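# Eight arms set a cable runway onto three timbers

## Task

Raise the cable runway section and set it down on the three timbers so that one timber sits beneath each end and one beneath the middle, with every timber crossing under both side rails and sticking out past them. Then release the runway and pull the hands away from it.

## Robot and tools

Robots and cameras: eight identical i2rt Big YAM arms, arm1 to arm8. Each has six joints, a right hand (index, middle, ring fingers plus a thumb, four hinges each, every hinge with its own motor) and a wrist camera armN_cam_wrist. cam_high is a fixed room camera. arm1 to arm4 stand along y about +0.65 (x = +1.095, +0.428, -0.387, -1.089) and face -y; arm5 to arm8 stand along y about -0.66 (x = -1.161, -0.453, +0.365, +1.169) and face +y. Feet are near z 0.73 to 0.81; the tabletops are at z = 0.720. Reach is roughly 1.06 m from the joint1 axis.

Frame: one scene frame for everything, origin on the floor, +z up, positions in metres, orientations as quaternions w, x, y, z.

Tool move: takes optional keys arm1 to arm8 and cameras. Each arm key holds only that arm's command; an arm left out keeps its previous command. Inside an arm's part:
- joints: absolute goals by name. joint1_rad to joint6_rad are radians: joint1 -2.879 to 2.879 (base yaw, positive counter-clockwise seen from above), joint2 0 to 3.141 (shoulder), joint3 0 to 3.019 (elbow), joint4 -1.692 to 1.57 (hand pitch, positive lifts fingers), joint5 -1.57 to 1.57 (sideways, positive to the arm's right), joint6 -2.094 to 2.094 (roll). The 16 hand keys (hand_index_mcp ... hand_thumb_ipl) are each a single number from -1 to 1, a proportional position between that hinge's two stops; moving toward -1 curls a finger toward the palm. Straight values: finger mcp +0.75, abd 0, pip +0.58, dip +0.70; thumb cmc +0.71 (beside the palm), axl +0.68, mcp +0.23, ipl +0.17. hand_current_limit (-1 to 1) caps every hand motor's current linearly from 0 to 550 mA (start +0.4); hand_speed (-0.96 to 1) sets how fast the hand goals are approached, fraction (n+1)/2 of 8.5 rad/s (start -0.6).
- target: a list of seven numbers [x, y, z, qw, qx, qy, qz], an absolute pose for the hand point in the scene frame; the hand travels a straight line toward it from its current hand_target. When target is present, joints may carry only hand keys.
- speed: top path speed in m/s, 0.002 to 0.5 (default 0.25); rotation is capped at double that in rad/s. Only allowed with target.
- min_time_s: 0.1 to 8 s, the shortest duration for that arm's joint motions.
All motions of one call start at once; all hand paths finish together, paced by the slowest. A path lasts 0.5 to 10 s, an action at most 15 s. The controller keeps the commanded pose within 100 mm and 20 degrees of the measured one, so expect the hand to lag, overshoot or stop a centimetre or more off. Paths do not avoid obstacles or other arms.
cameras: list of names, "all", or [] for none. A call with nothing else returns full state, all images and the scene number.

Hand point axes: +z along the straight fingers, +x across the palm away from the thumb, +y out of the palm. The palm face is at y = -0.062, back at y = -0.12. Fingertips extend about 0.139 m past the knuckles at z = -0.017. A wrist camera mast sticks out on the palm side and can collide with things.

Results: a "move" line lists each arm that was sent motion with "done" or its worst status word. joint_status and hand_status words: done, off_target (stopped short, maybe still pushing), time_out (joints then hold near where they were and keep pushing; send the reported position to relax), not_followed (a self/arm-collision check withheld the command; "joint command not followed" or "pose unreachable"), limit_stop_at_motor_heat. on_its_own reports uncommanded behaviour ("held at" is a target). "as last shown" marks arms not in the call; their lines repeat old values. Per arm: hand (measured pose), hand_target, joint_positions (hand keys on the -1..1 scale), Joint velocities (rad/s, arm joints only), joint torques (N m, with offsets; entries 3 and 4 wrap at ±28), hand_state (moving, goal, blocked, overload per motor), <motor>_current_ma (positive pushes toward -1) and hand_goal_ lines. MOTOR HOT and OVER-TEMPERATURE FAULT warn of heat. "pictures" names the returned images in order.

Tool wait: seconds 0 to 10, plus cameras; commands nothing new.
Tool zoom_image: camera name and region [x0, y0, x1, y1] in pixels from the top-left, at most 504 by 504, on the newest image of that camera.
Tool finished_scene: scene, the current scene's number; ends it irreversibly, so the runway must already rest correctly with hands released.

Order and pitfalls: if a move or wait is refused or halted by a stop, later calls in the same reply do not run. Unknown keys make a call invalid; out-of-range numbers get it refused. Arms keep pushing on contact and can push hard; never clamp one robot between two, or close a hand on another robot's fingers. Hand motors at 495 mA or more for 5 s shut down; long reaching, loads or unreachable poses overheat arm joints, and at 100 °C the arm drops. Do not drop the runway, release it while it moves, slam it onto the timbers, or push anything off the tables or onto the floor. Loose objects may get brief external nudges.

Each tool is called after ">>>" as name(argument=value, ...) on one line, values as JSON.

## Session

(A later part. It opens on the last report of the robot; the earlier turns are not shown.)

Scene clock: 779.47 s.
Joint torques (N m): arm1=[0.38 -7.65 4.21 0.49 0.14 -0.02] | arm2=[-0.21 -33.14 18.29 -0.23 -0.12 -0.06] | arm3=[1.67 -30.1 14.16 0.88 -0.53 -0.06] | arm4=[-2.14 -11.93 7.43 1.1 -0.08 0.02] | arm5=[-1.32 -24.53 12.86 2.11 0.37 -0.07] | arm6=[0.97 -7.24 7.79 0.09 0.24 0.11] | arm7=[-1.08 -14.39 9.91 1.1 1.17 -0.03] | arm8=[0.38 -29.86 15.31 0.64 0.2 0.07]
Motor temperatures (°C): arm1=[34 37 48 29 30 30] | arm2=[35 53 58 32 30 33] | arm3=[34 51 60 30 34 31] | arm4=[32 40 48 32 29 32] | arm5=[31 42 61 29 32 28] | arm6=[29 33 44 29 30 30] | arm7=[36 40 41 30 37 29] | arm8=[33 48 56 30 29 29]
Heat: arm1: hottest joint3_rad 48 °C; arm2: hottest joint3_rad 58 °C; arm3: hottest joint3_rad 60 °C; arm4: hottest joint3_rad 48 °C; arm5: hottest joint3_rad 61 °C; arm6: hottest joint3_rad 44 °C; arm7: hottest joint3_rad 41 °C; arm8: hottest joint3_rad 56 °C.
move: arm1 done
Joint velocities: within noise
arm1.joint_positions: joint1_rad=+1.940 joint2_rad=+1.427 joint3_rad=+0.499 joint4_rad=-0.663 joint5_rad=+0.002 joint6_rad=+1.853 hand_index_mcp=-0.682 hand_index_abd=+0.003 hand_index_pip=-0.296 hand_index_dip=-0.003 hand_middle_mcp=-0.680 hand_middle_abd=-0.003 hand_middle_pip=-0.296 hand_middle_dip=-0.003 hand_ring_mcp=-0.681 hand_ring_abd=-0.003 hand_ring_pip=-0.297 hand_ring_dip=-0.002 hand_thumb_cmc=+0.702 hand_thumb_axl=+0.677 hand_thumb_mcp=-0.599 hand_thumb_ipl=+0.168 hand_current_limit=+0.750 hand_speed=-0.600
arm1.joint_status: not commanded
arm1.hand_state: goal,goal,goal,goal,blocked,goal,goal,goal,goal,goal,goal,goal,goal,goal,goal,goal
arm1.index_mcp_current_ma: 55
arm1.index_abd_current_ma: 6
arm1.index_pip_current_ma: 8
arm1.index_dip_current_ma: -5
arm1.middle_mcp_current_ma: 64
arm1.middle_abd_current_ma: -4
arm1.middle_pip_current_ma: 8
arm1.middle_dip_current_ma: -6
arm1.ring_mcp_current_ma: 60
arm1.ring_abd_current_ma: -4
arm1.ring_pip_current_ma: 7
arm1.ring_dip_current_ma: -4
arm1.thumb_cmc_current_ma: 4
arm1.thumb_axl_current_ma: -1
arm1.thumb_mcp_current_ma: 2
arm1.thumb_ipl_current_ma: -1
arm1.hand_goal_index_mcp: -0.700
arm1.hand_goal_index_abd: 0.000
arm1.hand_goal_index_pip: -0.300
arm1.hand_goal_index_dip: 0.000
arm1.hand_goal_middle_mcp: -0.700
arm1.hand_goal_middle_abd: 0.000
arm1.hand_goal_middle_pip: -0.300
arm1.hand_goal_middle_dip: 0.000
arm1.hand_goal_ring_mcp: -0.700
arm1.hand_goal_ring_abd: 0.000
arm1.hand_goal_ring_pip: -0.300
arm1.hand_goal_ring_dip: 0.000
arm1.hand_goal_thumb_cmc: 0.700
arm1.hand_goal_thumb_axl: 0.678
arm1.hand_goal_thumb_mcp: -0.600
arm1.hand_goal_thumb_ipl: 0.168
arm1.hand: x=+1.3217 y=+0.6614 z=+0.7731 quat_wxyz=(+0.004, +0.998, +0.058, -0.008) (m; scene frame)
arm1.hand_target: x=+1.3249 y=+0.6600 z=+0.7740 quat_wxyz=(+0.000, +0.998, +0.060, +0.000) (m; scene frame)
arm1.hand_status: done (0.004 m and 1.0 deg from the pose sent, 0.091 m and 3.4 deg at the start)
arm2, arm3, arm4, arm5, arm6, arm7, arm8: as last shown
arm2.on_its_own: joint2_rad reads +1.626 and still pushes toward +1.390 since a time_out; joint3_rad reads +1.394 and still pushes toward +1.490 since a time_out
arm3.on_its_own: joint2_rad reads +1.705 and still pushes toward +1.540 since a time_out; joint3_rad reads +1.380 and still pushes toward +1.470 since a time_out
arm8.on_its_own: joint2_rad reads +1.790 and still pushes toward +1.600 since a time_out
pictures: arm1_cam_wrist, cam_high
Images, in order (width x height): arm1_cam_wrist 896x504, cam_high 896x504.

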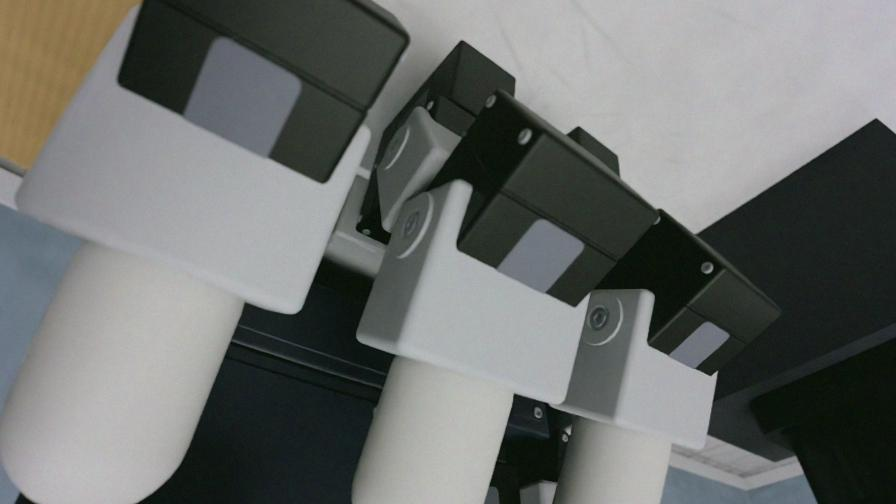

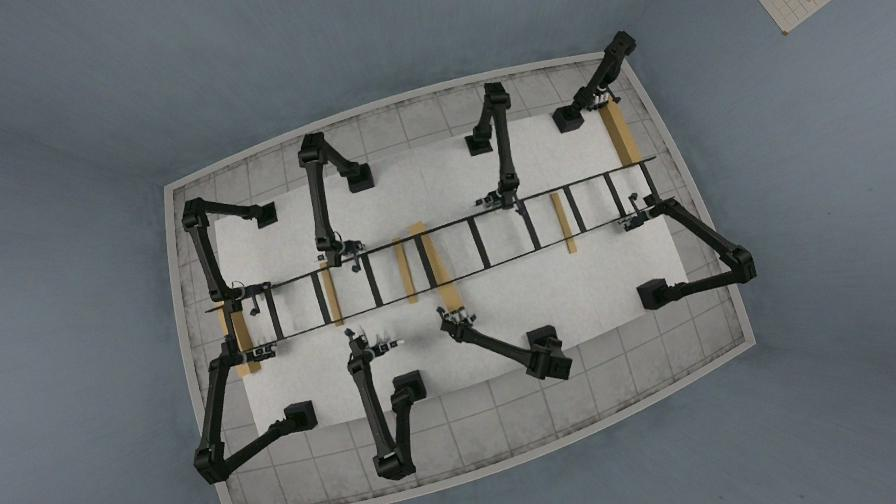

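>>> move(arm1={"target": [1.34, 0.73, 0.774, 0, 0.998, 0.06, 0], "speed": 0.1}, cameras=[])

>>> move(arm1={"target": [1.375, 0.72, 0.774, 0, 0.998, 0.05, 0], "speed": 0.1}, cameras=["cam_high", "arm1_cam_wrist"])

>>> zoom_image(camera="cam_high", region=[540, 20, 700, 180])

Scene clock: 782.03 s.
Joint torques (N m): arm1=[1.9 -6.65 6.65 -0.01 0.22 0.21] | arm2=[-0.21 -32.56 18.22 -0.14 -0.09 -0.05] | arm3=[1.67 -29.98 14.12 0.83 -0.54 -0.05] | arm4=[-2.08 -11.99 7.42 1.11 -0.07 0.02] | arm5=[-0.38 -24.7 12.81 1.8 0.42 0.01] | arm6=[0.97 -7.12 7.8 0.03 0.24 0.11] | arm7=[-1.2 -14.1 9.94 1.1 1.18 -0.03] | arm8=[0.03 -29.16 15.21 0.58 0.22 0.1]
Motor temperatures (°C): arm1=[34 36 48 29 30 30] | arm2=[35 53 58 32 30 33] | arm3=[34 51 60 30 34 31] | arm4=[32 40 48 32 29 32] | arm5=[31 43 61 29 32 28] | arm6=[29 33 44 29 30 30] | arm7=[36 40 41 30 37 29] | arm8=[33 48 56 30 29 29]
Heat: arm1: hottest joint3_rad 48 °C; arm2: hottest joint3_rad 58 °C; arm3: hottest joint3_rad 60 °C; arm4: hottest joint3_rad 48 °C; arm5: hottest joint3_rad 61 °C; arm6: hottest joint3_rad 44 °C; arm7: hottest joint3_rad 41 °C; arm8: hottest joint3_rad 56 °C.
move: arm1 off_target
Joint velocities: within noise
arm1.joint_positions: joint1_rad=+2.115 joint2_rad=+1.506 joint3_rad=+0.589 joint4_rad=-0.663 joint5_rad=-0.001 joint6_rad=+2.018 hand_index_mcp=-0.682 hand_index_abd=+0.003 hand_index_pip=-0.296 hand_index_dip=-0.003 hand_middle_mcp=-0.680 hand_middle_abd=-0.003 hand_middle_pip=-0.296 hand_middle_dip=-0.003 hand_ring_mcp=-0.681 hand_ring_abd=-0.003 hand_ring_pip=-0.297 hand_ring_dip=-0.002 hand_thumb_cmc=+0.702 hand_thumb_axl=+0.677 hand_thumb_mcp=-0.599 hand_thumb_ipl=+0.168 hand_current_limit=+0.750 hand_speed=-0.600
arm1.joint_status: not commanded
arm1.hand_state: goal,goal,goal,goal,blocked,goal,goal,goal,goal,goal,goal,goal,goal,goal,goal,goal
arm1.index_mcp_current_ma: 55
arm1.index_abd_current_ma: 6
arm1.index_pip_current_ma: 8
arm1.index_dip_current_ma: -5
arm1.middle_mcp_current_ma: 64
arm1.middle_abd_current_ma: -4
arm1.middle_pip_current_ma: 8
arm1.middle_dip_current_ma: -6
arm1.ring_mcp_current_ma: 60
arm1.ring_abd_current_ma: -4
arm1.ring_pip_current_ma: 7
arm1.ring_dip_current_ma: -4
arm1.thumb_cmc_current_ma: 4
arm1.thumb_axl_current_ma: -1
arm1.thumb_mcp_current_ma: 2
arm1.thumb_ipl_current_ma: -1
arm1.hand_goal_index_mcp: -0.700
arm1.hand_goal_index_abd: 0.000
arm1.hand_goal_index_pip: -0.300
arm1.hand_goal_index_dip: 0.000
arm1.hand_goal_middle_mcp: -0.700
arm1.hand_goal_middle_abd: 0.000
arm1.hand_goal_middle_pip: -0.300
arm1.hand_goal_middle_dip: 0.000
arm1.hand_goal_ring_mcp: -0.700
arm1.hand_goal_ring_abd: 0.000
arm1.hand_goal_ring_pip: -0.300
arm1.hand_goal_ring_dip: 0.000
arm1.hand_goal_thumb_cmc: 0.700
arm1.hand_goal_thumb_axl: 0.678
arm1.hand_goal_thumb_mcp: -0.600
arm1.hand_goal_thumb_ipl: 0.168
arm1.hand: x=+1.3321 y=+0.7217 z=+0.7730 quat_wxyz=(+0.001, +0.998, +0.063, -0.003) (m; scene frame)
arm1.hand_target: x=+1.3399 y=+0.7300 z=+0.7740 quat_wxyz=(+0.000, +0.998, +0.060, +0.000) (m; scene frame)
arm1.hand_status: off_target (0.011 m and 0.4 deg from the pose sent, 0.071 m and 1.0 deg at the start)
arm2, arm3, arm4, arm5, arm6, arm7, arm8: as last shown
arm2.on_its_own: joint2_rad reads +1.626 and still pushes toward +1.390 since a time_out; joint3_rad reads +1.394 and still pushes toward +1.490 since a time_out
arm3.on_its_own: joint2_rad reads +1.705 and still pushes toward +1.540 since a time_out; joint3_rad reads +1.380 and still pushes toward +1.470 since a time_out
arm8.on_its_own: joint2_rad reads +1.790 and still pushes toward +1.600 since a time_out
pictures: none
No camera images: "cameras" was empty.

Scene clock: 783.10 s.
Joint torques (N m): arm1=[-0.09 -7.47 7.99 0.23 0.45 -0.18] | arm2=[0.03 -32.97 18.17 -0.17 -0.13 -0.03] | arm3=[1.55 -29.92 14.13 0.88 -0.53 -0.06] | arm4=[-2.14 -11.99 7.42 1.11 -0.07 0.02] | arm5=[-1.03 -24.12 12.6 2.39 0.36 0.05] | arm6=[0.91 -7.18 7.76 0.03 0.24 0.11] | arm7=[-1.2 -14.15 9.95 1.11 1.17 -0.03] | arm8=[0.03 -28.81 15.49 0.47 0.2 0.04]
Motor temperatures (°C): arm1=[34 36 48 29 30 30] | arm2=[35 53 58 32 30 33] | arm3=[34 51 60 30 34 31] | arm4=[32 40 48 32 29 32] | arm5=[31 43 61 29 32 28] | arm6=[29 33 44 29 30 30] | arm7=[36 40 42 30 37 29] | arm8=[33 48 56 30 29 29]
Heat: arm1: hottest joint3_rad 48 °C; arm2: hottest joint3_rad 58 °C; arm3: hottest joint3_rad 60 °C; arm4: hottest joint3_rad 48 °C; arm5: hottest joint3_rad 61 °C; arm6: hottest joint3_rad 44 °C; arm7: hottest joint3_rad 42 °C; arm8: hottest joint3_rad 56 °C.
move: arm1 off_target
Joint velocities: within noise
arm1.joint_positions: joint1_rad=+2.058 joint2_rad=+1.562 joint3_rad=+0.642 joint4_rad=-0.686 joint5_rad=-0.007 joint6_rad=+1.999 hand_index_mcp=-0.682 hand_index_abd=+0.003 hand_index_pip=-0.296 hand_index_dip=-0.003 hand_middle_mcp=-0.680 hand_middle_abd=-0.003 hand_middle_pip=-0.296 hand_middle_dip=-0.003 hand_ring_mcp=-0.695 hand_ring_abd=+0.015 hand_ring_pip=-0.301 hand_ring_dip=-0.002 hand_thumb_cmc=+0.702 hand_thumb_axl=+0.677 hand_thumb_mcp=-0.599 hand_thumb_ipl=+0.168 hand_current_limit=+0.750 hand_speed=-0.600
arm1.joint_status: not commanded
arm1.hand_state: goal,goal,goal,goal,blocked,goal,goal,goal,goal,goal,goal,goal,goal,goal,goal,goal
arm1.index_mcp_current_ma: 55
arm1.index_abd_current_ma: 6
arm1.index_pip_current_ma: 8
arm1.index_dip_current_ma: -5
arm1.middle_mcp_current_ma: 64
arm1.middle_abd_current_ma: -4
arm1.middle_pip_current_ma: 8
arm1.middle_dip_current_ma: -6
arm1.ring_mcp_current_ma: 13
arm1.ring_abd_current_ma: 34
arm1.ring_pip_current_ma: -1
arm1.ring_dip_current_ma: -4
arm1.thumb_cmc_current_ma: 4
arm1.thumb_axl_current_ma: -1
arm1.thumb_mcp_current_ma: 1
arm1.thumb_ipl_current_ma: -1
arm1.hand_goal_index_mcp: -0.700
arm1.hand_goal_index_abd: 0.000
arm1.hand_goal_index_pip: -0.300
arm1.hand_goal_index_dip: 0.000
arm1.hand_goal_middle_mcp: -0.700
arm1.hand_goal_middle_abd: 0.000
arm1.hand_goal_middle_pip: -0.300
arm1.hand_goal_middle_dip: 0.000
arm1.hand_goal_ring_mcp: -0.700
arm1.hand_goal_ring_abd: 0.000
arm1.hand_goal_ring_pip: -0.300
arm1.hand_goal_ring_dip: 0.000
arm1.hand_goal_thumb_cmc: 0.700
arm1.hand_goal_thumb_axl: 0.678
arm1.hand_goal_thumb_mcp: -0.600
arm1.hand_goal_thumb_ipl: 0.168
arm1.hand: x=+1.3489 y=+0.7155 z=+0.7704 quat_wxyz=(+0.004, +0.999, +0.044, -0.016) (m; scene frame)
arm1.hand_target: x=+1.3740 y=+0.7198 z=+0.7748 quat_wxyz=(+0.000, +0.999, +0.050, +0.000) (m; scene frame)
arm1.hand_status: off_target (0.027 m and 2.0 deg from the pose sent, 0.043 m and 1.5 deg at the start)
arm2, arm3, arm4, arm5, arm6, arm8: as last shown
arm2.on_its_own: joint2_rad reads +1.626 and still pushes toward +1.390 since a time_out; joint3_rad reads +1.394 and still pushes toward +1.490 since a time_out
arm3.on_its_own: joint2_rad reads +1.705 and still pushes toward +1.540 since a time_out; joint3_rad reads +1.380 and still pushes toward +1.470 since a time_out
arm7.joint_positions: joint1_rad=+1.049 joint2_rad=+1.923 joint3_rad=+1.246 joint4_rad=-0.917 joint5_rad=-0.021 joint6_rad=+0.882 hand_index_mcp=-0.699 hand_index_abd=+0.000 hand_index_pip=-0.305 hand_index_dip=-0.003 hand_middle_mcp=-0.712 hand_middle_abd=+0.000 hand_middle_pip=-0.308 hand_middle_dip=-0.003 hand_ring_mcp=-0.685 hand_ring_abd=+0.000 hand_ring_pip=-0.297 hand_ring_dip=-0.003 hand_thumb_cmc=+0.700 hand_thumb_axl=+0.677 hand_thumb_mcp=-0.600 hand_thumb_ipl=+0.168 hand_current_limit=+0.750 hand_speed=-0.600
arm7.joint_status: not commanded
arm7.hand_state: goal,goal,goal,goal,goal,goal,goal,goal,goal,goal,goal,goal,goal,goal,goal,goal
arm7.index_mcp_current_ma: 1
arm7.index_abd_current_ma: 0
arm7.index_pip_current_ma: -12
arm7.index_dip_current_ma: -6
arm7.middle_mcp_current_ma: -34
arm7.middle_abd_current_ma: 0
arm7.middle_pip_current_ma: -22
arm7.middle_dip_current_ma: -6
arm7.ring_mcp_current_ma: 45
arm7.ring_abd_current_ma: 1
arm7.ring_pip_current_ma: 5
arm7.ring_dip_current_ma: -5
arm7.thumb_cmc_current_ma: 1
arm7.thumb_axl_current_ma: -2
arm7.thumb_mcp_current_ma: 1
arm7.thumb_ipl_current_ma: -1
arm7.hand_goal_index_mcp: -0.700
arm7.hand_goal_index_abd: 0.000
arm7.hand_goal_index_pip: -0.300
arm7.hand_goal_index_dip: 0.000
arm7.hand_goal_middle_mcp: -0.700
arm7.hand_goal_middle_abd: 0.000
arm7.hand_goal_middle_pip: -0.300
arm7.hand_goal_middle_dip: 0.000
arm7.hand_goal_ring_mcp: -0.700
arm7.hand_goal_ring_abd: 0.000
arm7.hand_goal_ring_pip: -0.300
arm7.hand_goal_ring_dip: 0.000
arm7.hand_goal_thumb_cmc: 0.700
arm7.hand_goal_thumb_axl: 0.678
arm7.hand_goal_thumb_mcp: -0.600
arm7.hand_goal_thumb_ipl: 0.168
arm7.hand: x=-0.0568 y=-0.2946 z=+0.7707 quat_wxyz=(+0.003, -0.066, +0.998, -0.016) (m; scene frame)
arm7.hand_target: x=-0.0592 y=-0.2614 z=+0.7688 quat_wxyz=(+0.000, -0.050, +0.999, +0.000) (m; scene frame)
arm7.hand_status: not commanded
arm8.on_its_own: joint2_rad reads +1.790 and still pushes toward +1.600 since a time_out
pictures: arm1_cam_wrist, cam_high
Images, in order (width x height): arm1_cam_wrist 896x504, cam_high 896x504.

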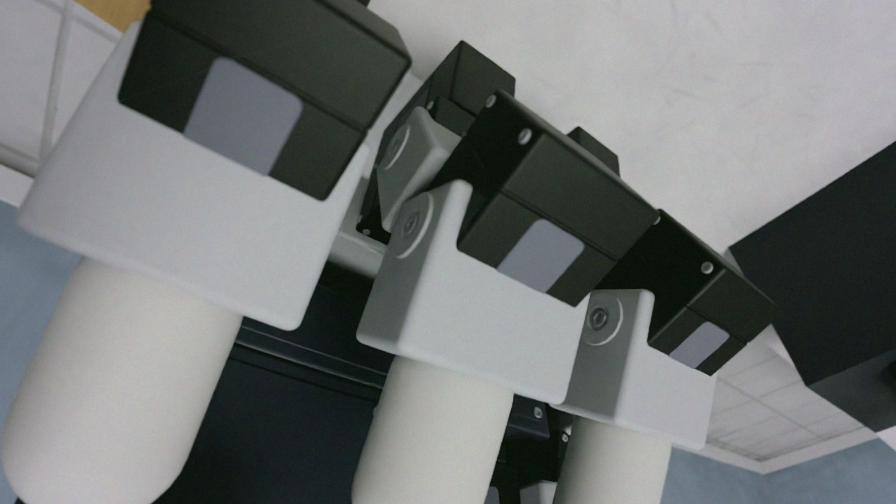

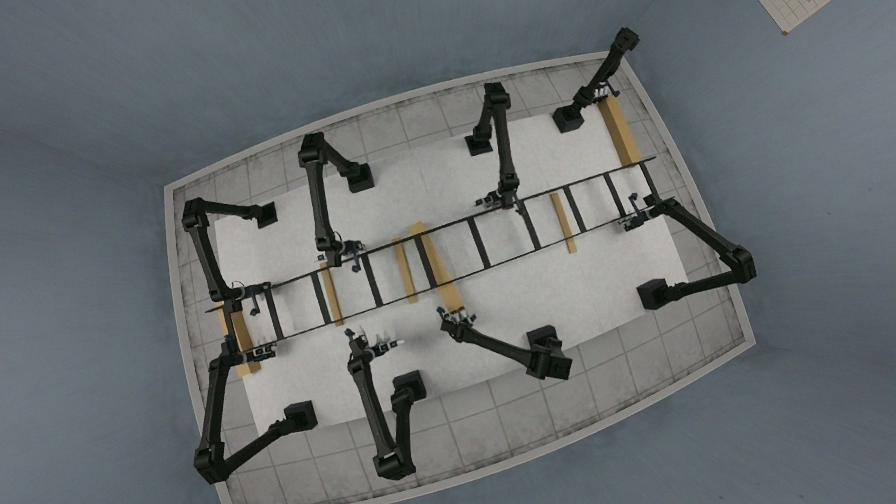

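Scaled by 3.150.

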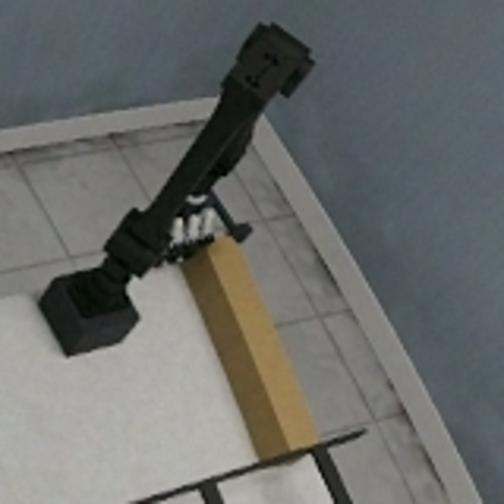

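>>> move(arm1={"target": [1.37, 0.77, 0.80, 0, 0.999, 0.04, 0], "speed": 0.1}, cameras=[])

>>> move(arm1={"target": [1.43, 0.77, 0.79, 0, 1, 0.02, 0], "speed": 0.1}, cameras=["cam_high", "arm1_cam_wrist"])

>>> zoom_image(camera="cam_high", region=[540, 20, 700, 180])

Scene clock: 787.17 s.
Joint torques (N m): arm1=[1.49 -9.7 7.25 -0.23 0.11 0.19] | arm2=[-0.21 -32.91 18.09 -0.13 -0.09 -0.04] | arm3=[1.73 -30.04 14.16 0.91 -0.53 -0.05] | arm4=[-2.14 -12.04 7.43 1.11 -0.07 0.03] | arm5=[-0.79 -24.18 12.81 1.84 0.37 0.04] | arm6=[0.91 -7.12 7.75 0.05 0.24 0.11] | arm7=[-1.08 -14.1 9.94 1.11 1.17 -0.03] | arm8=[-0.44 -29.63 15.39 0.76 0.2 0.12]
Motor temperatures (°C): arm1=[34 36 48 29 30 30] | arm2=[35 53 58 32 30 33] | arm3=[34 51 60 30 34 31] | arm4=[32 40 48 32 29 32] | arm5=[31 43 61 29 32 28] | arm6=[29 33 44 29 30 30] | arm7=[36 40 42 30 37 29] | arm8=[33 49 57 30 29 29]
Heat: arm1: hottest joint3_rad 48 °C; arm2: hottest joint3_rad 58 °C; arm3: hottest joint3_rad 60 °C; arm4: hottest joint3_rad 48 °C; arm5: hottest joint3_rad 61 °C; arm6: hottest joint3_rad 44 °C; arm7: hottest joint3_rad 42 °C; arm8: hottest joint3_rad 57 °C.
move: arm1 off_target
Joint velocities: within noise
arm1.joint_positions: joint1_rad=+2.152 joint2_rad=+1.562 joint3_rad=+0.746 joint4_rad=-0.773 joint5_rad=-0.012 joint6_rad=+2.071 hand_index_mcp=-0.682 hand_index_abd=+0.003 hand_index_pip=-0.296 hand_index_dip=-0.003 hand_middle_mcp=-0.680 hand_middle_abd=-0.002 hand_middle_pip=-0.296 hand_middle_dip=-0.003 hand_ring_mcp=-0.687 hand_ring_abd=+0.003 hand_ring_pip=-0.301 hand_ring_dip=-0.002 hand_thumb_cmc=+0.702 hand_thumb_axl=+0.677 hand_thumb_mcp=-0.599 hand_thumb_ipl=+0.168 hand_current_limit=+0.750 hand_speed=-0.600
arm1.joint_status: not commanded
arm1.hand_state: goal,goal,goal,goal,blocked,goal,goal,goal,goal,goal,goal,goal,goal,goal,goal,goal
arm1.index_mcp_current_ma: 55
arm1.index_abd_current_ma: 5
arm1.index_pip_current_ma: 8
arm1.index_dip_current_ma: -5
arm1.middle_mcp_current_ma: 64
arm1.middle_abd_current_ma: -4
arm1.middle_pip_current_ma: 8
arm1.middle_dip_current_ma: -6
arm1.ring_mcp_current_ma: 39
arm1.ring_abd_current_ma: 5
arm1.ring_pip_current_ma: -1
arm1.ring_dip_current_ma: -4
arm1.thumb_cmc_current_ma: 4
arm1.thumb_axl_current_ma: -1
arm1.thumb_mcp_current_ma: 1
arm1.thumb_ipl_current_ma: -1
arm1.hand_goal_index_mcp: -0.700
arm1.hand_goal_index_abd: 0.000
arm1.hand_goal_index_pip: -0.300
arm1.hand_goal_index_dip: 0.000
arm1.hand_goal_middle_mcp: -0.700
arm1.hand_goal_middle_abd: 0.000
arm1.hand_goal_middle_pip: -0.300
arm1.hand_goal_middle_dip: 0.000
arm1.hand_goal_ring_mcp: -0.700
arm1.hand_goal_ring_abd: 0.000
arm1.hand_goal_ring_pip: -0.300
arm1.hand_goal_ring_dip: 0.000
arm1.hand_goal_thumb_cmc: 0.700
arm1.hand_goal_thumb_axl: 0.678
arm1.hand_goal_thumb_mcp: -0.600
arm1.hand_goal_thumb_ipl: 0.168
arm1.hand: x=+1.3627 y=+0.7601 z=+0.7948 quat_wxyz=(-0.001, +0.998, +0.055, -0.010) (m; scene frame)
arm1.hand_target: x=+1.3701 y=+0.7695 z=+0.8000 quat_wxyz=(-0.006, +0.999, +0.052, -0.004) (m; scene frame)
arm1.hand_status: off_target (0.013 m and 2.0 deg from the pose sent, 0.065 m and 1.9 deg at the start; a joint's target at an end of its range on 24 of 39 steps)
arm2, arm3, arm4, arm5, arm6, arm7, arm8: as last shown
arm2.on_its_own: joint2_rad reads +1.626 and still pushes toward +1.390 since a time_out; joint3_rad reads +1.394 and still pushes toward +1.490 since a time_out
arm3.on_its_own: joint2_rad reads +1.705 and still pushes toward +1.540 since a time_out; joint3_rad reads +1.380 and still pushes toward +1.470 since a time_out
arm8.on_its_own: joint2_rad reads +1.790 and still pushes toward +1.600 since a time_out
pictures: none
No camera images: "cameras" was empty.

Scene clock: 788.40 s.
Joint torques (N m): arm1=[0.44 -9.64 7.77 -0.17 0.22 0.01] | arm2=[0.44 -33.26 18.17 -0.16 -0.1 -0.09] | arm3=[1.9 -29.86 14.09 0.84 -0.53 -0.05] | arm4=[-2.14 -12.1 7.41 1.11 -0.07 0.02] | arm5=[-0.79 -24.59 12.81 2.04 0.37 0.01] | arm6=[0.79 -6.95 7.76 0.05 0.24 0.11] | arm7=[-1.14 -14.21 9.91 1.17 1.18 -0.03] | arm8=[-1.2 -28.1 15.36 0.79 0.13 0.06]
Motor temperatures (°C): arm1=[34 36 48 29 30 30] | arm2=[35 53 58 32 30 33] | arm3=[34 51 60 30 34 31] | arm4=[32 40 48 32 29 32] | arm5=[31 43 61 29 32 28] | arm6=[29 33 44 29 30 30] | arm7=[36 40 42 30 37 29] | arm8=[33 49 57 30 29 29]
Heat: arm1: hottest joint3_rad 48 °C; arm2: hottest joint3_rad 58 °C; arm3: hottest joint3_rad 60 °C; arm4: hottest joint3_rad 48 °C; arm5: hottest joint3_rad 61 °C; arm6: hottest joint3_rad 44 °C; arm7: hottest joint3_rad 42 °C; arm8: hottest joint3_rad 57 °C.
move: arm1 off_target
Joint velocities: within noise
arm1.joint_positions: joint1_rad=+2.081 joint2_rad=+1.682 joint3_rad=+0.888 joint4_rad=-0.781 joint5_rad=-0.001 joint6_rad=+2.071 hand_index_mcp=-0.682 hand_index_abd=+0.003 hand_index_pip=-0.296 hand_index_dip=-0.003 hand_middle_mcp=-0.680 hand_middle_abd=-0.002 hand_middle_pip=-0.296 hand_middle_dip=-0.003 hand_ring_mcp=-0.687 hand_ring_abd=+0.003 hand_ring_pip=-0.301 hand_ring_dip=-0.002 hand_thumb_cmc=+0.702 hand_thumb_axl=+0.677 hand_thumb_mcp=-0.599 hand_thumb_ipl=+0.168 hand_current_limit=+0.750 hand_speed=-0.600
arm1.joint_status: not commanded
arm1.hand_state: goal,goal,goal,goal,blocked,goal,goal,goal,goal,goal,goal,goal,goal,goal,goal,goal
arm1.index_mcp_current_ma: 55
arm1.index_abd_current_ma: 5
arm1.index_pip_current_ma: 8
arm1.index_dip_current_ma: -5
arm1.middle_mcp_current_ma: 64
arm1.middle_abd_current_ma: -4
arm1.middle_pip_current_ma: 8
arm1.middle_dip_current_ma: -6
arm1.ring_mcp_current_ma: 39
arm1.ring_abd_current_ma: 5
arm1.ring_pip_current_ma: -1
arm1.ring_dip_current_ma: -4
arm1.thumb_cmc_current_ma: 4
arm1.thumb_axl_current_ma: -1
arm1.thumb_mcp_current_ma: 1
arm1.thumb_ipl_current_ma: -1
arm1.hand_goal_index_mcp: -0.700
arm1.hand_goal_index_abd: 0.000
arm1.hand_goal_index_pip: -0.300
arm1.hand_goal_index_dip: 0.000
arm1.hand_goal_middle_mcp: -0.700
arm1.hand_goal_middle_abd: 0.000
arm1.hand_goal_middle_pip: -0.300
arm1.hand_goal_middle_dip: 0.000
arm1.hand_goal_ring_mcp: -0.700
arm1.hand_goal_ring_abd: 0.000
arm1.hand_goal_ring_pip: -0.300
arm1.hand_goal_ring_dip: 0.000
arm1.hand_goal_thumb_cmc: 0.700
arm1.hand_goal_thumb_axl: 0.678
arm1.hand_goal_thumb_mcp: -0.600
arm1.hand_goal_thumb_ipl: 0.168
arm1.hand: x=+1.4181 y=+0.7672 z=+0.7904 quat_wxyz=(+0.000, +1.000, +0.019, -0.001) (m; scene frame)
arm1.hand_target: x=+1.4297 y=+0.7699 z=+0.7901 quat_wxyz=(+0.000, +1.000, +0.020, +0.000) (m; scene frame)
arm1.hand_status: off_target (0.012 m and 0.1 deg from the pose sent, 0.068 m and 4.1 deg at the start)
arm2, arm3, arm4, arm5, arm6, arm7: as last shown
arm2.on_its_own: joint2_rad reads +1.626 and still pushes toward +1.390 since a time_out; joint3_rad reads +1.394 and still pushes toward +1.490 since a time_out
arm3.on_its_own: joint2_rad reads +1.705 and still pushes toward +1.540 since a time_out; joint3_rad reads +1.380 and still pushes toward +1.470 since a time_out
arm8.joint_positions: joint1_rad=+0.018 joint2_rad=+1.790 joint3_rad=+1.264 joint4_rad=-1.115 joint5_rad=+0.010 joint6_rad=+0.054 hand_index_mcp=+0.815 hand_index_abd=-0.001 hand_index_pip=-0.652 hand_index_dip=+0.515 hand_middle_mcp=+0.817 hand_middle_abd=-0.002 hand_middle_pip=-0.668 hand_middle_dip=+0.518 hand_ring_mcp=+0.817 hand_ring_abd=+0.001 hand_ring_pip=-0.675 hand_ring_dip=+0.509 hand_thumb_cmc=+0.715 hand_thumb_axl=+0.677 hand_thumb_mcp=+0.223 hand_thumb_ipl=+0.168 hand_current_limit=+0.750 hand_speed=-0.600
arm8.joint_status: not commanded
arm8.hand_state: blocked,goal,blocked,blocked,blocked,goal,blocked,blocked,blocked,goal,blocked,blocked,goal,goal,goal,goal
arm8.index_mcp_current_ma: 157
arm8.index_abd_current_ma: 0
arm8.index_pip_current_ma: 285
arm8.index_dip_current_ma: 65
arm8.middle_mcp_current_ma: 166
arm8.middle_abd_current_ma: -1
arm8.middle_pip_current_ma: 219
arm8.middle_dip_current_ma: 74
arm8.ring_mcp_current_ma: 166
arm8.ring_abd_current_ma: 0
arm8.ring_pip_current_ma: 192
arm8.ring_dip_current_ma: 50
arm8.thumb_cmc_current_ma: 0
arm8.thumb_axl_current_ma: 0
arm8.thumb_mcp_current_ma: -3
arm8.thumb_ipl_current_ma: 0
arm8.hand_goal_index_mcp: 0.754
arm8.hand_goal_index_abd: 0.000
arm8.hand_goal_index_pip: -0.750
arm8.hand_goal_index_dip: 0.480
arm8.hand_goal_middle_mcp: 0.754
arm8.hand_goal_middle_abd: 0.000
arm8.hand_goal_middle_pip: -0.750
arm8.hand_goal_middle_dip: 0.480
arm8.hand_goal_ring_mcp: 0.754
arm8.hand_goal_ring_abd: 0.000
arm8.hand_goal_ring_pip: -0.750
arm8.hand_goal_ring_dip: 0.480
arm8.hand_goal_thumb_cmc: 0.714
arm8.hand_goal_thumb_axl: 0.678
arm8.hand_goal_thumb_mcp: 0.226
arm8.hand_goal_thumb_ipl: 0.168
arm8.on_its_own: joint2_rad reads +1.790 and still pushes toward +1.600 since a time_out
arm8.hand: x=+1.1636 y=-0.0899 z=+0.8595 quat_wxyz=(+0.001, -0.005, +1.000, -0.030) (m; scene frame)
arm8.hand_target: x=+1.1716 y=-0.0546 z=+1.0033 quat_wxyz=(-0.005, +0.001, +0.994, +0.110) (m; scene frame)
arm8.hand_status: not commanded
pictures: arm1_cam_wrist, cam_high
Images, in order (width x height): arm1_cam_wrist 896x504, cam_high 896x504.

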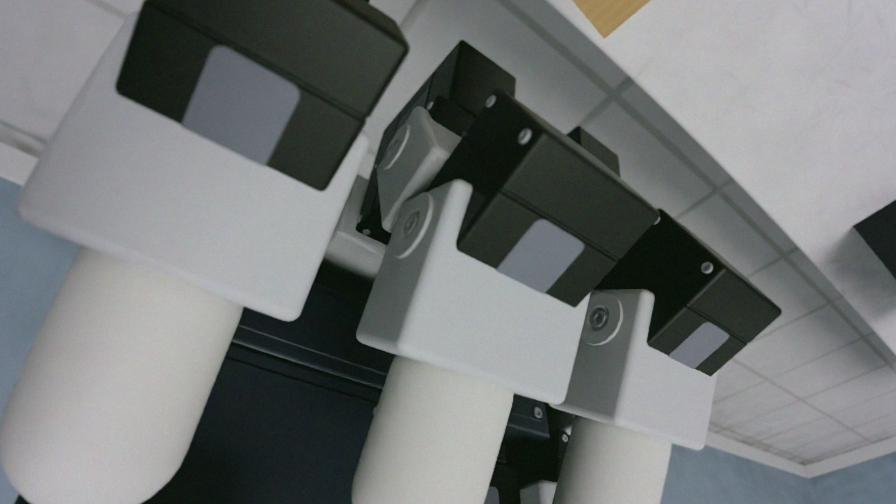

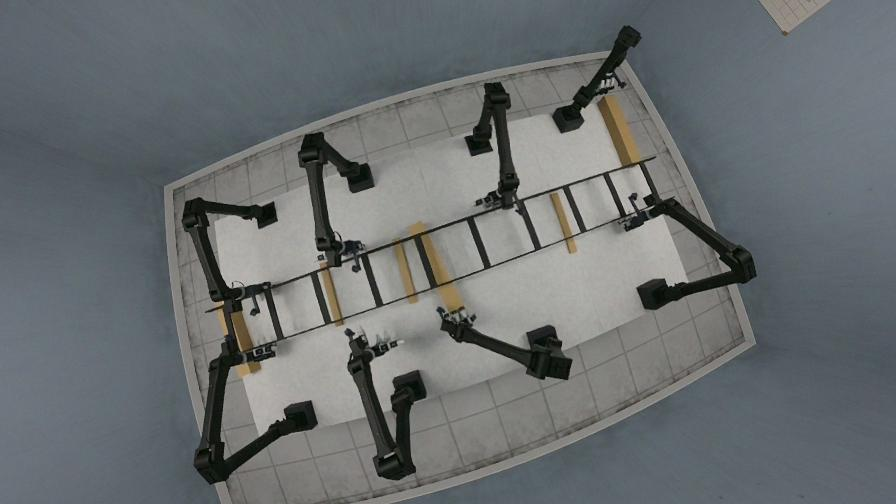

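Scaled by 3.150.

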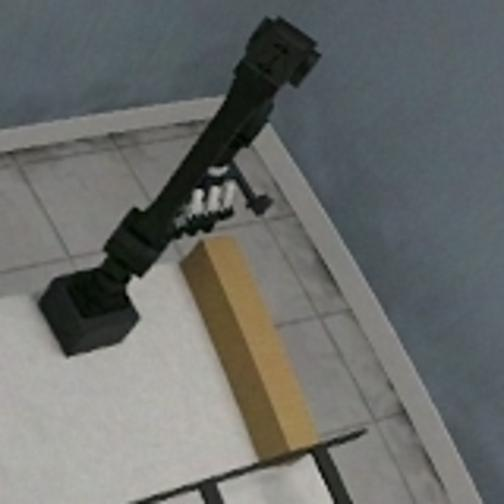

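>>> move(arm1={"target": [1.478, 0.775, 0.785, 0, 1, 0, 0], "speed": 0.1}, cameras=["arm1_cam_wrist"])

>>> move(arm1={"target": [1.478, 0.725, 0.774, 0, 1, 0, 0], "speed": 0.08}, cameras=["cam_high", "arm1_cam_wrist"])

>>> zoom_image(camera="cam_high", region=[540, 20, 700, 180])

Scene clock: 793.53 s.
Joint torques (N m): arm1=[0.44 -11.16 7.99 -0.25 0.18 0.01] | arm2=[0.38 -32.73 18.09 -0.13 -0.11 -0.08] | arm3=[1.85 -29.92 14.19 0.84 -0.54 -0.07] | arm4=[-2.2 -12.04 7.42 1.13 -0.07 0.02] | arm5=[-0.91 -24.47 12.97 1.81 0.35 0.03] | arm6=[0.79 -7.12 7.76 0.05 0.25 0.11] | arm7=[-1.08 -14.21 9.91 1.1 1.19 -0.03] | arm8=[-0.67 -29.39 15.2 0.59 0.15 0.03]
Motor temperatures (°C): arm1=[34 36 48 29 30 30] | arm2=[35 53 58 32 30 33] | arm3=[34 52 60 30 34 31] | arm4=[32 40 48 32 28 32] | arm5=[31 44 62 29 32 28] | arm6=[29 33 44 29 30 30] | arm7=[36 40 43 30 37 29] | arm8=[33 50 57 30 29 29]
Heat: arm1: hottest joint3_rad 48 °C; arm2: hottest joint3_rad 58 °C; arm3: hottest joint3_rad 60 °C; arm4: hottest joint3_rad 48 °C; arm5: hottest joint3_rad 62 °C; arm6: hottest joint3_rad 44 °C; arm7: hottest joint3_rad 43 °C; arm8: hottest joint3_rad 57 °C.
move: arm1 off_target
Joint velocities: within noise
arm1.joint_positions: joint1_rad=+2.031 joint2_rad=+1.785 joint3_rad=+1.028 joint4_rad=-0.815 joint5_rad=-0.001 joint6_rad=+2.065 hand_index_mcp=-0.682 hand_index_abd=+0.003 hand_index_pip=-0.296 hand_index_dip=-0.003 hand_middle_mcp=-0.680 hand_middle_abd=-0.002 hand_middle_pip=-0.296 hand_middle_dip=-0.003 hand_ring_mcp=-0.687 hand_ring_abd=+0.003 hand_ring_pip=-0.301 hand_ring_dip=-0.002 hand_thumb_cmc=+0.702 hand_thumb_axl=+0.677 hand_thumb_mcp=-0.599 hand_thumb_ipl=+0.168 hand_current_limit=+0.750 hand_speed=-0.600
arm1.joint_status: not commanded
arm1.hand_state: goal,goal,goal,goal,blocked,goal,goal,goal,goal,goal,goal,goal,goal,goal,goal,goal
arm1.index_mcp_current_ma: 55
arm1.index_abd_current_ma: 5
arm1.index_pip_current_ma: 8
arm1.index_dip_current_ma: -5
arm1.middle_mcp_current_ma: 64
arm1.middle_abd_current_ma: -4
arm1.middle_pip_current_ma: 8
arm1.middle_dip_current_ma: -6
arm1.ring_mcp_current_ma: 39
arm1.ring_abd_current_ma: 5
arm1.ring_pip_current_ma: -1
arm1.ring_dip_current_ma: -4
arm1.thumb_cmc_current_ma: 3
arm1.thumb_axl_current_ma: -1
arm1.thumb_mcp_current_ma: 1
arm1.thumb_ipl_current_ma: -1
arm1.hand_goal_index_mcp: -0.700
arm1.hand_goal_index_abd: 0.000
arm1.hand_goal_index_pip: -0.300
arm1.hand_goal_index_dip: 0.000
arm1.hand_goal_middle_mcp: -0.700
arm1.hand_goal_middle_abd: 0.000
arm1.hand_goal_middle_pip: -0.300
arm1.hand_goal_middle_dip: 0.000
arm1.hand_goal_ring_mcp: -0.700
arm1.hand_goal_ring_abd: 0.000
arm1.hand_goal_ring_pip: -0.300
arm1.hand_goal_ring_dip: 0.000
arm1.hand_goal_thumb_cmc: 0.700
arm1.hand_goal_thumb_axl: 0.678
arm1.hand_goal_thumb_mcp: -0.600
arm1.hand_goal_thumb_ipl: 0.168
arm1.hand: x=+1.4660 y=+0.7732 z=+0.7869 quat_wxyz=(-0.001, +1.000, -0.003, +0.000) (m; scene frame)
arm1.hand_target: x=+1.4778 y=+0.7750 z=+0.7852 quat_wxyz=(+0.000, +1.000, +0.000, +0.000) (m; scene frame)
arm1.hand_status: off_target (0.012 m and 0.3 deg from the pose sent, 0.061 m and 2.2 deg at the start)
arm2, arm3, arm4, arm5, arm6, arm7, arm8: as last shown
arm2.on_its_own: joint2_rad reads +1.626 and still pushes toward +1.390 since a time_out; joint3_rad reads +1.394 and still pushes toward +1.490 since a time_out
arm3.on_its_own: joint2_rad reads +1.705 and still pushes toward +1.540 since a time_out; joint3_rad reads +1.380 and still pushes toward +1.470 since a time_out
arm8.on_its_own: joint2_rad reads +1.790 and still pushes toward +1.600 since a time_out
pictures: arm1_cam_wrist
Images, in order (width x height): arm1_cam_wrist 896x504.

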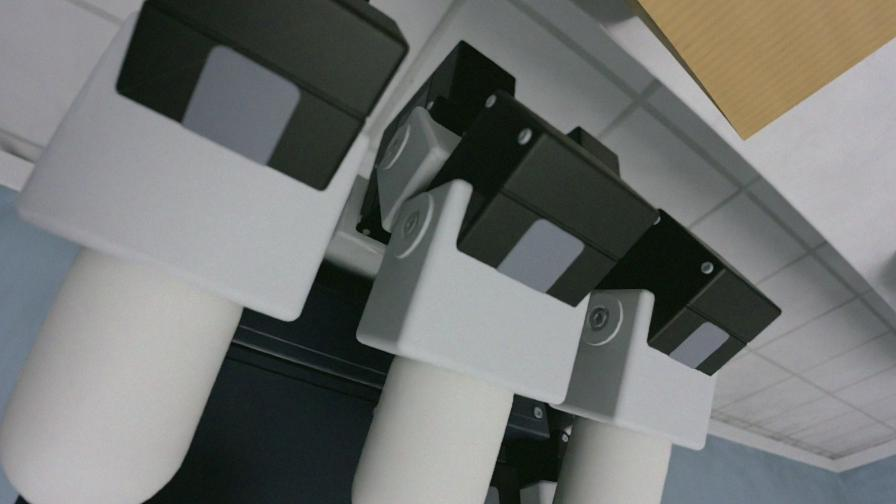

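Scene clock: 794.80 s.
Joint torques (N m): arm1=[-0.67 -12.51 4.74 0.27 0.49 -0.15] | arm2=[0.56 -33.32 18.28 -0.28 -0.07 -0.1] | arm3=[1.67 -29.92 14.09 0.91 -0.53 -0.07] | arm4=[-2.2 -12.04 7.42 1.11 -0.07 0.02] | arm5=[-0.62 -24.35 12.78 2.13 0.39 -0.02] | arm6=[0.91 -7.06 7.76 0.05 0.24 0.11] | arm7=[-1.14 -14.15 9.94 1.1 1.18 -0.04] | arm8=[-0.26 -27.75 15.19 0.5 0.21 0.04]
Motor temperatures (°C): arm1=[34 36 48 29 30 30] | arm2=[35 53 58 32 30 33] | arm3=[34 52 60 30 34 31] | arm4=[32 40 48 32 28 32] | arm5=[31 44 62 29 32 28] | arm6=[29 33 44 29 30 30] | arm7=[36 40 43 30 37 29] | arm8=[33 50 57 30 29 29]
Heat: arm1: hottest joint3_rad 48 °C; arm2: hottest joint3_rad 58 °C; arm3: hottest joint3_rad 60 °C; arm4: hottest joint3_rad 48 °C; arm5: hottest joint3_rad 62 °C; arm6: hottest joint3_rad 44 °C; arm7: hottest joint3_rad 43 °C; arm8: hottest joint3_rad 57 °C.
move: arm1 off_target
Joint velocities: within noise
arm1.joint_positions: joint1_rad=+1.945 joint2_rad=+1.785 joint3_rad=+1.000 joint4_rad=-0.777 joint5_rad=-0.009 joint6_rad=+1.986 hand_index_mcp=-0.682 hand_index_abd=+0.003 hand_index_pip=-0.296 hand_index_dip=-0.003 hand_middle_mcp=-0.680 hand_middle_abd=-0.002 hand_middle_pip=-0.296 hand_middle_dip=-0.003 hand_ring_mcp=-0.687 hand_ring_abd=+0.003 hand_ring_pip=-0.301 hand_ring_dip=-0.002 hand_thumb_cmc=+0.701 hand_thumb_axl=+0.677 hand_thumb_mcp=-0.599 hand_thumb_ipl=+0.168 hand_current_limit=+0.750 hand_speed=-0.600
arm1.joint_status: not commanded
arm1.hand_state: goal,goal,goal,goal,blocked,goal,goal,goal,goal,goal,goal,goal,goal,goal,goal,goal
arm1.index_mcp_current_ma: 55
arm1.index_abd_current_ma: 5
arm1.index_pip_current_ma: 8
arm1.index_dip_current_ma: -5
arm1.middle_mcp_current_ma: 64
arm1.middle_abd_current_ma: -4
arm1.middle_pip_current_ma: 8
arm1.middle_dip_current_ma: -6
arm1.ring_mcp_current_ma: 39
arm1.ring_abd_current_ma: 5
arm1.ring_pip_current_ma: -1
arm1.ring_dip_current_ma: -4
arm1.thumb_cmc_current_ma: 2
arm1.thumb_axl_current_ma: -1
arm1.thumb_mcp_current_ma: 1
arm1.thumb_ipl_current_ma: -1
arm1.hand_goal_index_mcp: -0.700
arm1.hand_goal_index_abd: 0.000
arm1.hand_goal_index_pip: -0.300
arm1.hand_goal_index_dip: 0.000
arm1.hand_goal_middle_mcp: -0.700
arm1.hand_goal_middle_abd: 0.000
arm1.hand_goal_middle_pip: -0.300
arm1.hand_goal_middle_dip: 0.000
arm1.hand_goal_ring_mcp: -0.700
arm1.hand_goal_ring_abd: 0.000
arm1.hand_goal_ring_pip: -0.300
arm1.hand_goal_ring_dip: 0.000
arm1.hand_goal_thumb_cmc: 0.700
arm1.hand_goal_thumb_axl: 0.678
arm1.hand_goal_thumb_mcp: -0.600
arm1.hand_goal_thumb_ipl: 0.168
arm1.hand: x=+1.4770 y=+0.7382 z=+0.7781 quat_wxyz=(-0.007, +1.000, -0.006, +0.003) (m; scene frame)
arm1.hand_target: x=+1.4776 y=+0.7252 z=+0.7742 quat_wxyz=(+0.000, +1.000, +0.000, +0.000) (m; scene frame)
arm1.hand_status: off_target (0.014 m and 1.1 deg from the pose sent, 0.051 m and 0.3 deg at the start)
arm2.joint_positions: joint1_rad=-0.143 joint2_rad=+1.626 joint3_rad=+1.394 joint4_rad=-1.344 joint5_rad=+0.006 joint6_rad=-0.156 hand_index_mcp=+0.758 hand_index_abd=+0.004 hand_index_pip=+0.432 hand_index_dip=-0.661 hand_middle_mcp=+0.757 hand_middle_abd=+0.004 hand_middle_pip=+0.427 hand_middle_dip=-0.664 hand_ring_mcp=+0.772 hand_ring_abd=+0.008 hand_ring_pip=+0.426 hand_ring_dip=-0.671 hand_thumb_cmc=+0.714 hand_thumb_axl=+0.677 hand_thumb_mcp=+0.223 hand_thumb_ipl=+0.168 hand_current_limit=+0.750 hand_speed=-0.600
arm2.joint_status: not commanded
arm2.hand_state: blocked,goal,blocked,blocked,blocked,goal,blocked,blocked,blocked,goal,blocked,blocked,goal,goal,goal,goal
arm2.index_mcp_current_ma: 89
arm2.index_abd_current_ma: 3
arm2.index_pip_current_ma: 199
arm2.index_dip_current_ma: 266
arm2.middle_mcp_current_ma: 85
arm2.middle_abd_current_ma: 3
arm2.middle_pip_current_ma: 178
arm2.middle_dip_current_ma: 252
arm2.ring_mcp_current_ma: 136
arm2.ring_abd_current_ma: 8
arm2.ring_pip_current_ma: 175
arm2.ring_dip_current_ma: 227
arm2.thumb_cmc_current_ma: 0
arm2.thumb_axl_current_ma: 0
arm2.thumb_mcp_current_ma: -3
arm2.thumb_ipl_current_ma: 0
arm2.hand_goal_index_mcp: 0.720
arm2.hand_goal_index_abd: 0.000
arm2.hand_goal_index_pip: 0.360
arm2.hand_goal_index_dip: -0.750
arm2.hand_goal_middle_mcp: 0.720
arm2.hand_goal_middle_abd: 0.000
arm2.hand_goal_middle_pip: 0.360
arm2.hand_goal_middle_dip: -0.750
arm2.hand_goal_ring_mcp: 0.720
arm2.hand_goal_ring_abd: 0.000
arm2.hand_goal_ring_pip: 0.360
arm2.hand_goal_ring_dip: -0.750
arm2.hand_goal_thumb_cmc: 0.714
arm2.hand_goal_thumb_axl: 0.678
arm2.hand_goal_thumb_mcp: 0.226
arm2.hand_goal_thumb_ipl: 0.168
arm2.on_its_own: joint2_rad reads +1.626 and still pushes toward +1.390 since a time_out; joint3_rad reads +1.394 and still pushes toward +1.490 since a time_out
arm2.hand: x=+0.3245 y=+0.1016 z=+0.9097 quat_wxyz=(+0.004, +1.000, -0.005, -0.003) (m; scene frame)
arm2.hand_target: x=+0.3317 y=+0.1119 z=+1.0851 quat_wxyz=(+0.160, +0.987, +0.000, -0.025) (m; scene frame)
arm2.hand_status: not commanded
arm3.joint_positions: joint1_rad=-0.229 joint2_rad=+1.705 joint3_rad=+1.380 joint4_rad=-1.281 joint5_rad=+0.006 joint6_rad=-0.228 hand_index_mcp=+0.782 hand_index_abd=+0.006 hand_index_pip=+0.413 hand_index_dip=-0.704 hand_middle_mcp=+0.787 hand_middle_abd=+0.003 hand_middle_pip=+0.422 hand_middle_dip=-0.685 hand_ring_mcp=+0.797 hand_ring_abd=+0.003 hand_ring_pip=+0.437 hand_ring_dip=-0.668 hand_thumb_cmc=+0.715 hand_thumb_axl=+0.677 hand_thumb_mcp=+0.222 hand_thumb_ipl=+0.168 hand_current_limit=+0.750 hand_speed=-0.600
arm3.joint_status: not commanded
arm3.hand_state: blocked,goal,blocked,blocked,blocked,goal,blocked,blocked,blocked,goal,blocked,blocked,goal,goal,goal,goal
arm3.index_mcp_current_ma: 54
arm3.index_abd_current_ma: 2
arm3.index_pip_current_ma: 72
arm3.index_dip_current_ma: 58
arm3.middle_mcp_current_ma: 91
arm3.middle_abd_current_ma: 1
arm3.middle_pip_current_ma: 96
arm3.middle_dip_current_ma: 105
arm3.ring_mcp_current_ma: 92
arm3.ring_abd_current_ma: 1
arm3.ring_pip_current_ma: 136
arm3.ring_dip_current_ma: 153
arm3.thumb_cmc_current_ma: 0
arm3.thumb_axl_current_ma: 0
arm3.thumb_mcp_current_ma: -1
arm3.thumb_ipl_current_ma: 0
arm3.hand_goal_index_mcp: 0.740
arm3.hand_goal_index_abd: 0.000
arm3.hand_goal_index_pip: 0.360
arm3.hand_goal_index_dip: -0.750
arm3.hand_goal_middle_mcp: 0.730
arm3.hand_goal_middle_abd: 0.000
arm3.hand_goal_middle_pip: 0.360
arm3.hand_goal_middle_dip: -0.750
arm3.hand_goal_ring_mcp: 0.740
arm3.hand_goal_ring_abd: 0.000
arm3.hand_goal_ring_pip: 0.360
arm3.hand_goal_ring_dip: -0.750
arm3.hand_goal_thumb_cmc: 0.714
arm3.hand_goal_thumb_axl: 0.678
arm3.hand_goal_thumb_mcp: 0.226
arm3.hand_goal_thumb_ipl: 0.168
arm3.on_its_own: joint2_rad reads +1.705 and still pushes toward +1.540 since a time_out; joint3_rad reads +1.380 and still pushes toward +1.470 since a time_out
arm3.hand: x=-0.5340 y=+0.0953 z=+0.9035 quat_wxyz=(-0.016, +1.000, -0.009, +0.007) (m; scene frame)
arm3.hand_target: x=-0.5336 y=+0.0719 z=+1.0440 quat_wxyz=(+0.119, +0.993, +0.000, -0.018) (m; scene frame)
arm3.hand_status: not commanded
arm4, arm6, arm7, arm8: as last shown
arm5.joint_positions: joint1_rad=+0.111 joint2_rad=+1.636 joint3_rad=+1.218 joint4_rad=-1.214 joint5_rad=-0.015 joint6_rad=+0.060 hand_index_mcp=+0.814 hand_index_abd=-0.012 hand_index_pip=-0.668 hand_index_dip=+0.504 hand_middle_mcp=+0.814 hand_middle_abd=-0.012 hand_middle_pip=-0.676 hand_middle_dip=+0.500 hand_ring_mcp=+0.809 hand_ring_abd=-0.012 hand_ring_pip=-0.679 hand_ring_dip=+0.489 hand_thumb_cmc=+0.702 hand_thumb_axl=+0.680 hand_thumb_mcp=-0.601 hand_thumb_ipl=+0.168 hand_current_limit=+0.750 hand_speed=-0.600
arm5.joint_status: not commanded
arm5.hand_state: blocked,goal,blocked,blocked,blocked,goal,blocked,goal,blocked,goal,blocked,goal,goal,goal,goal,goal
arm5.index_mcp_current_ma: 174
arm5.index_abd_current_ma: -15
arm5.index_pip_current_ma: 246
arm5.index_dip_current_ma: 47
arm5.middle_mcp_current_ma: 173
arm5.middle_abd_current_ma: -15
arm5.middle_pip_current_ma: 212
arm5.middle_dip_current_ma: 35
arm5.ring_mcp_current_ma: 153
arm5.ring_abd_current_ma: -15
arm5.ring_pip_current_ma: 201
arm5.ring_dip_current_ma: 13
arm5.thumb_cmc_current_ma: 1
arm5.thumb_axl_current_ma: 2
arm5.thumb_mcp_current_ma: -1
arm5.thumb_ipl_current_ma: 0
arm5.hand_goal_index_mcp: 0.754
arm5.hand_goal_index_abd: 0.000
arm5.hand_goal_index_pip: -0.750
arm5.hand_goal_index_dip: 0.480
arm5.hand_goal_middle_mcp: 0.754
arm5.hand_goal_middle_abd: 0.000
arm5.hand_goal_middle_pip: -0.750
arm5.hand_goal_middle_dip: 0.480
arm5.hand_goal_ring_mcp: 0.754
arm5.hand_goal_ring_abd: 0.000
arm5.hand_goal_ring_pip: -0.750
arm5.hand_goal_ring_dip: 0.480
arm5.hand_goal_thumb_cmc: 0.700
arm5.hand_goal_thumb_axl: 0.678
arm5.hand_goal_thumb_mcp: -0.600
arm5.hand_goal_thumb_ipl: 0.168
arm5.hand: x=-1.1729 y=-0.1269 z=+0.8829 quat_wxyz=(+0.000, -0.004, +0.999, -0.032) (m; scene frame)
arm5.hand_target: x=-1.1698 y=-0.0920 z=+0.9962 quat_wxyz=(-0.005, -0.001, +0.996, +0.094) (m; scene frame)
arm5.hand_status: not commanded
arm8.on_its_own: joint2_rad reads +1.790 and still pushes toward +1.600 since a time_out
pictures: arm1_cam_wrist, cam_high
Images, in order (width x height): arm1_cam_wrist 896x504, cam_high 896x504.

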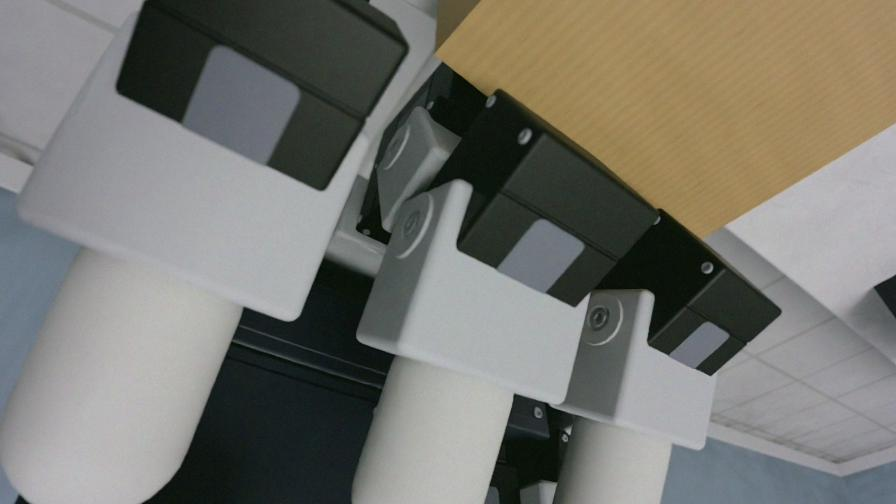

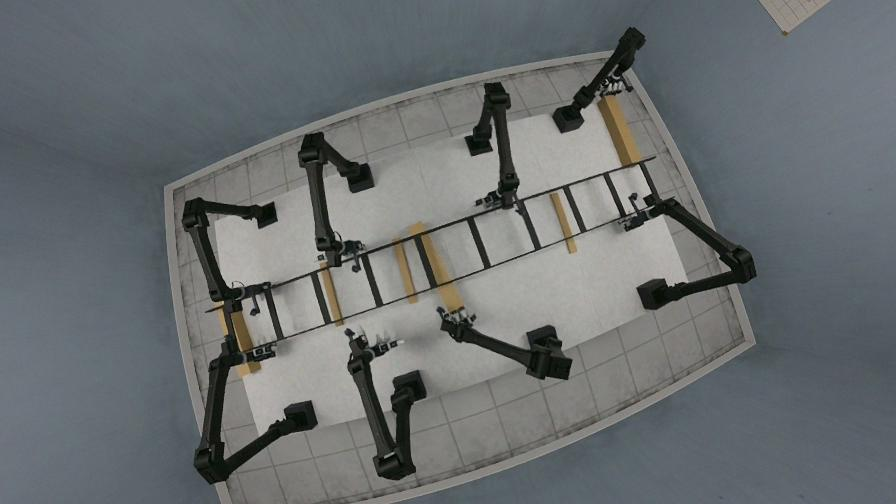

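Scaled by 3.150.

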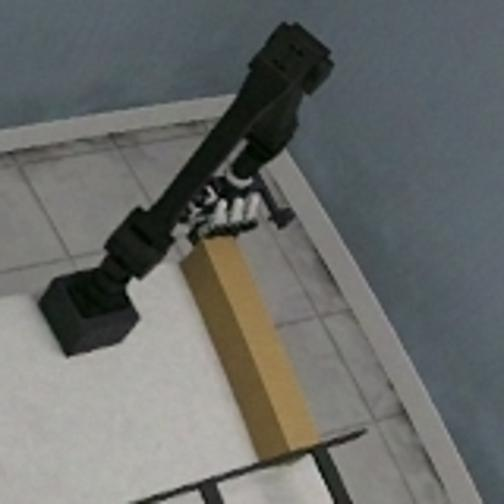

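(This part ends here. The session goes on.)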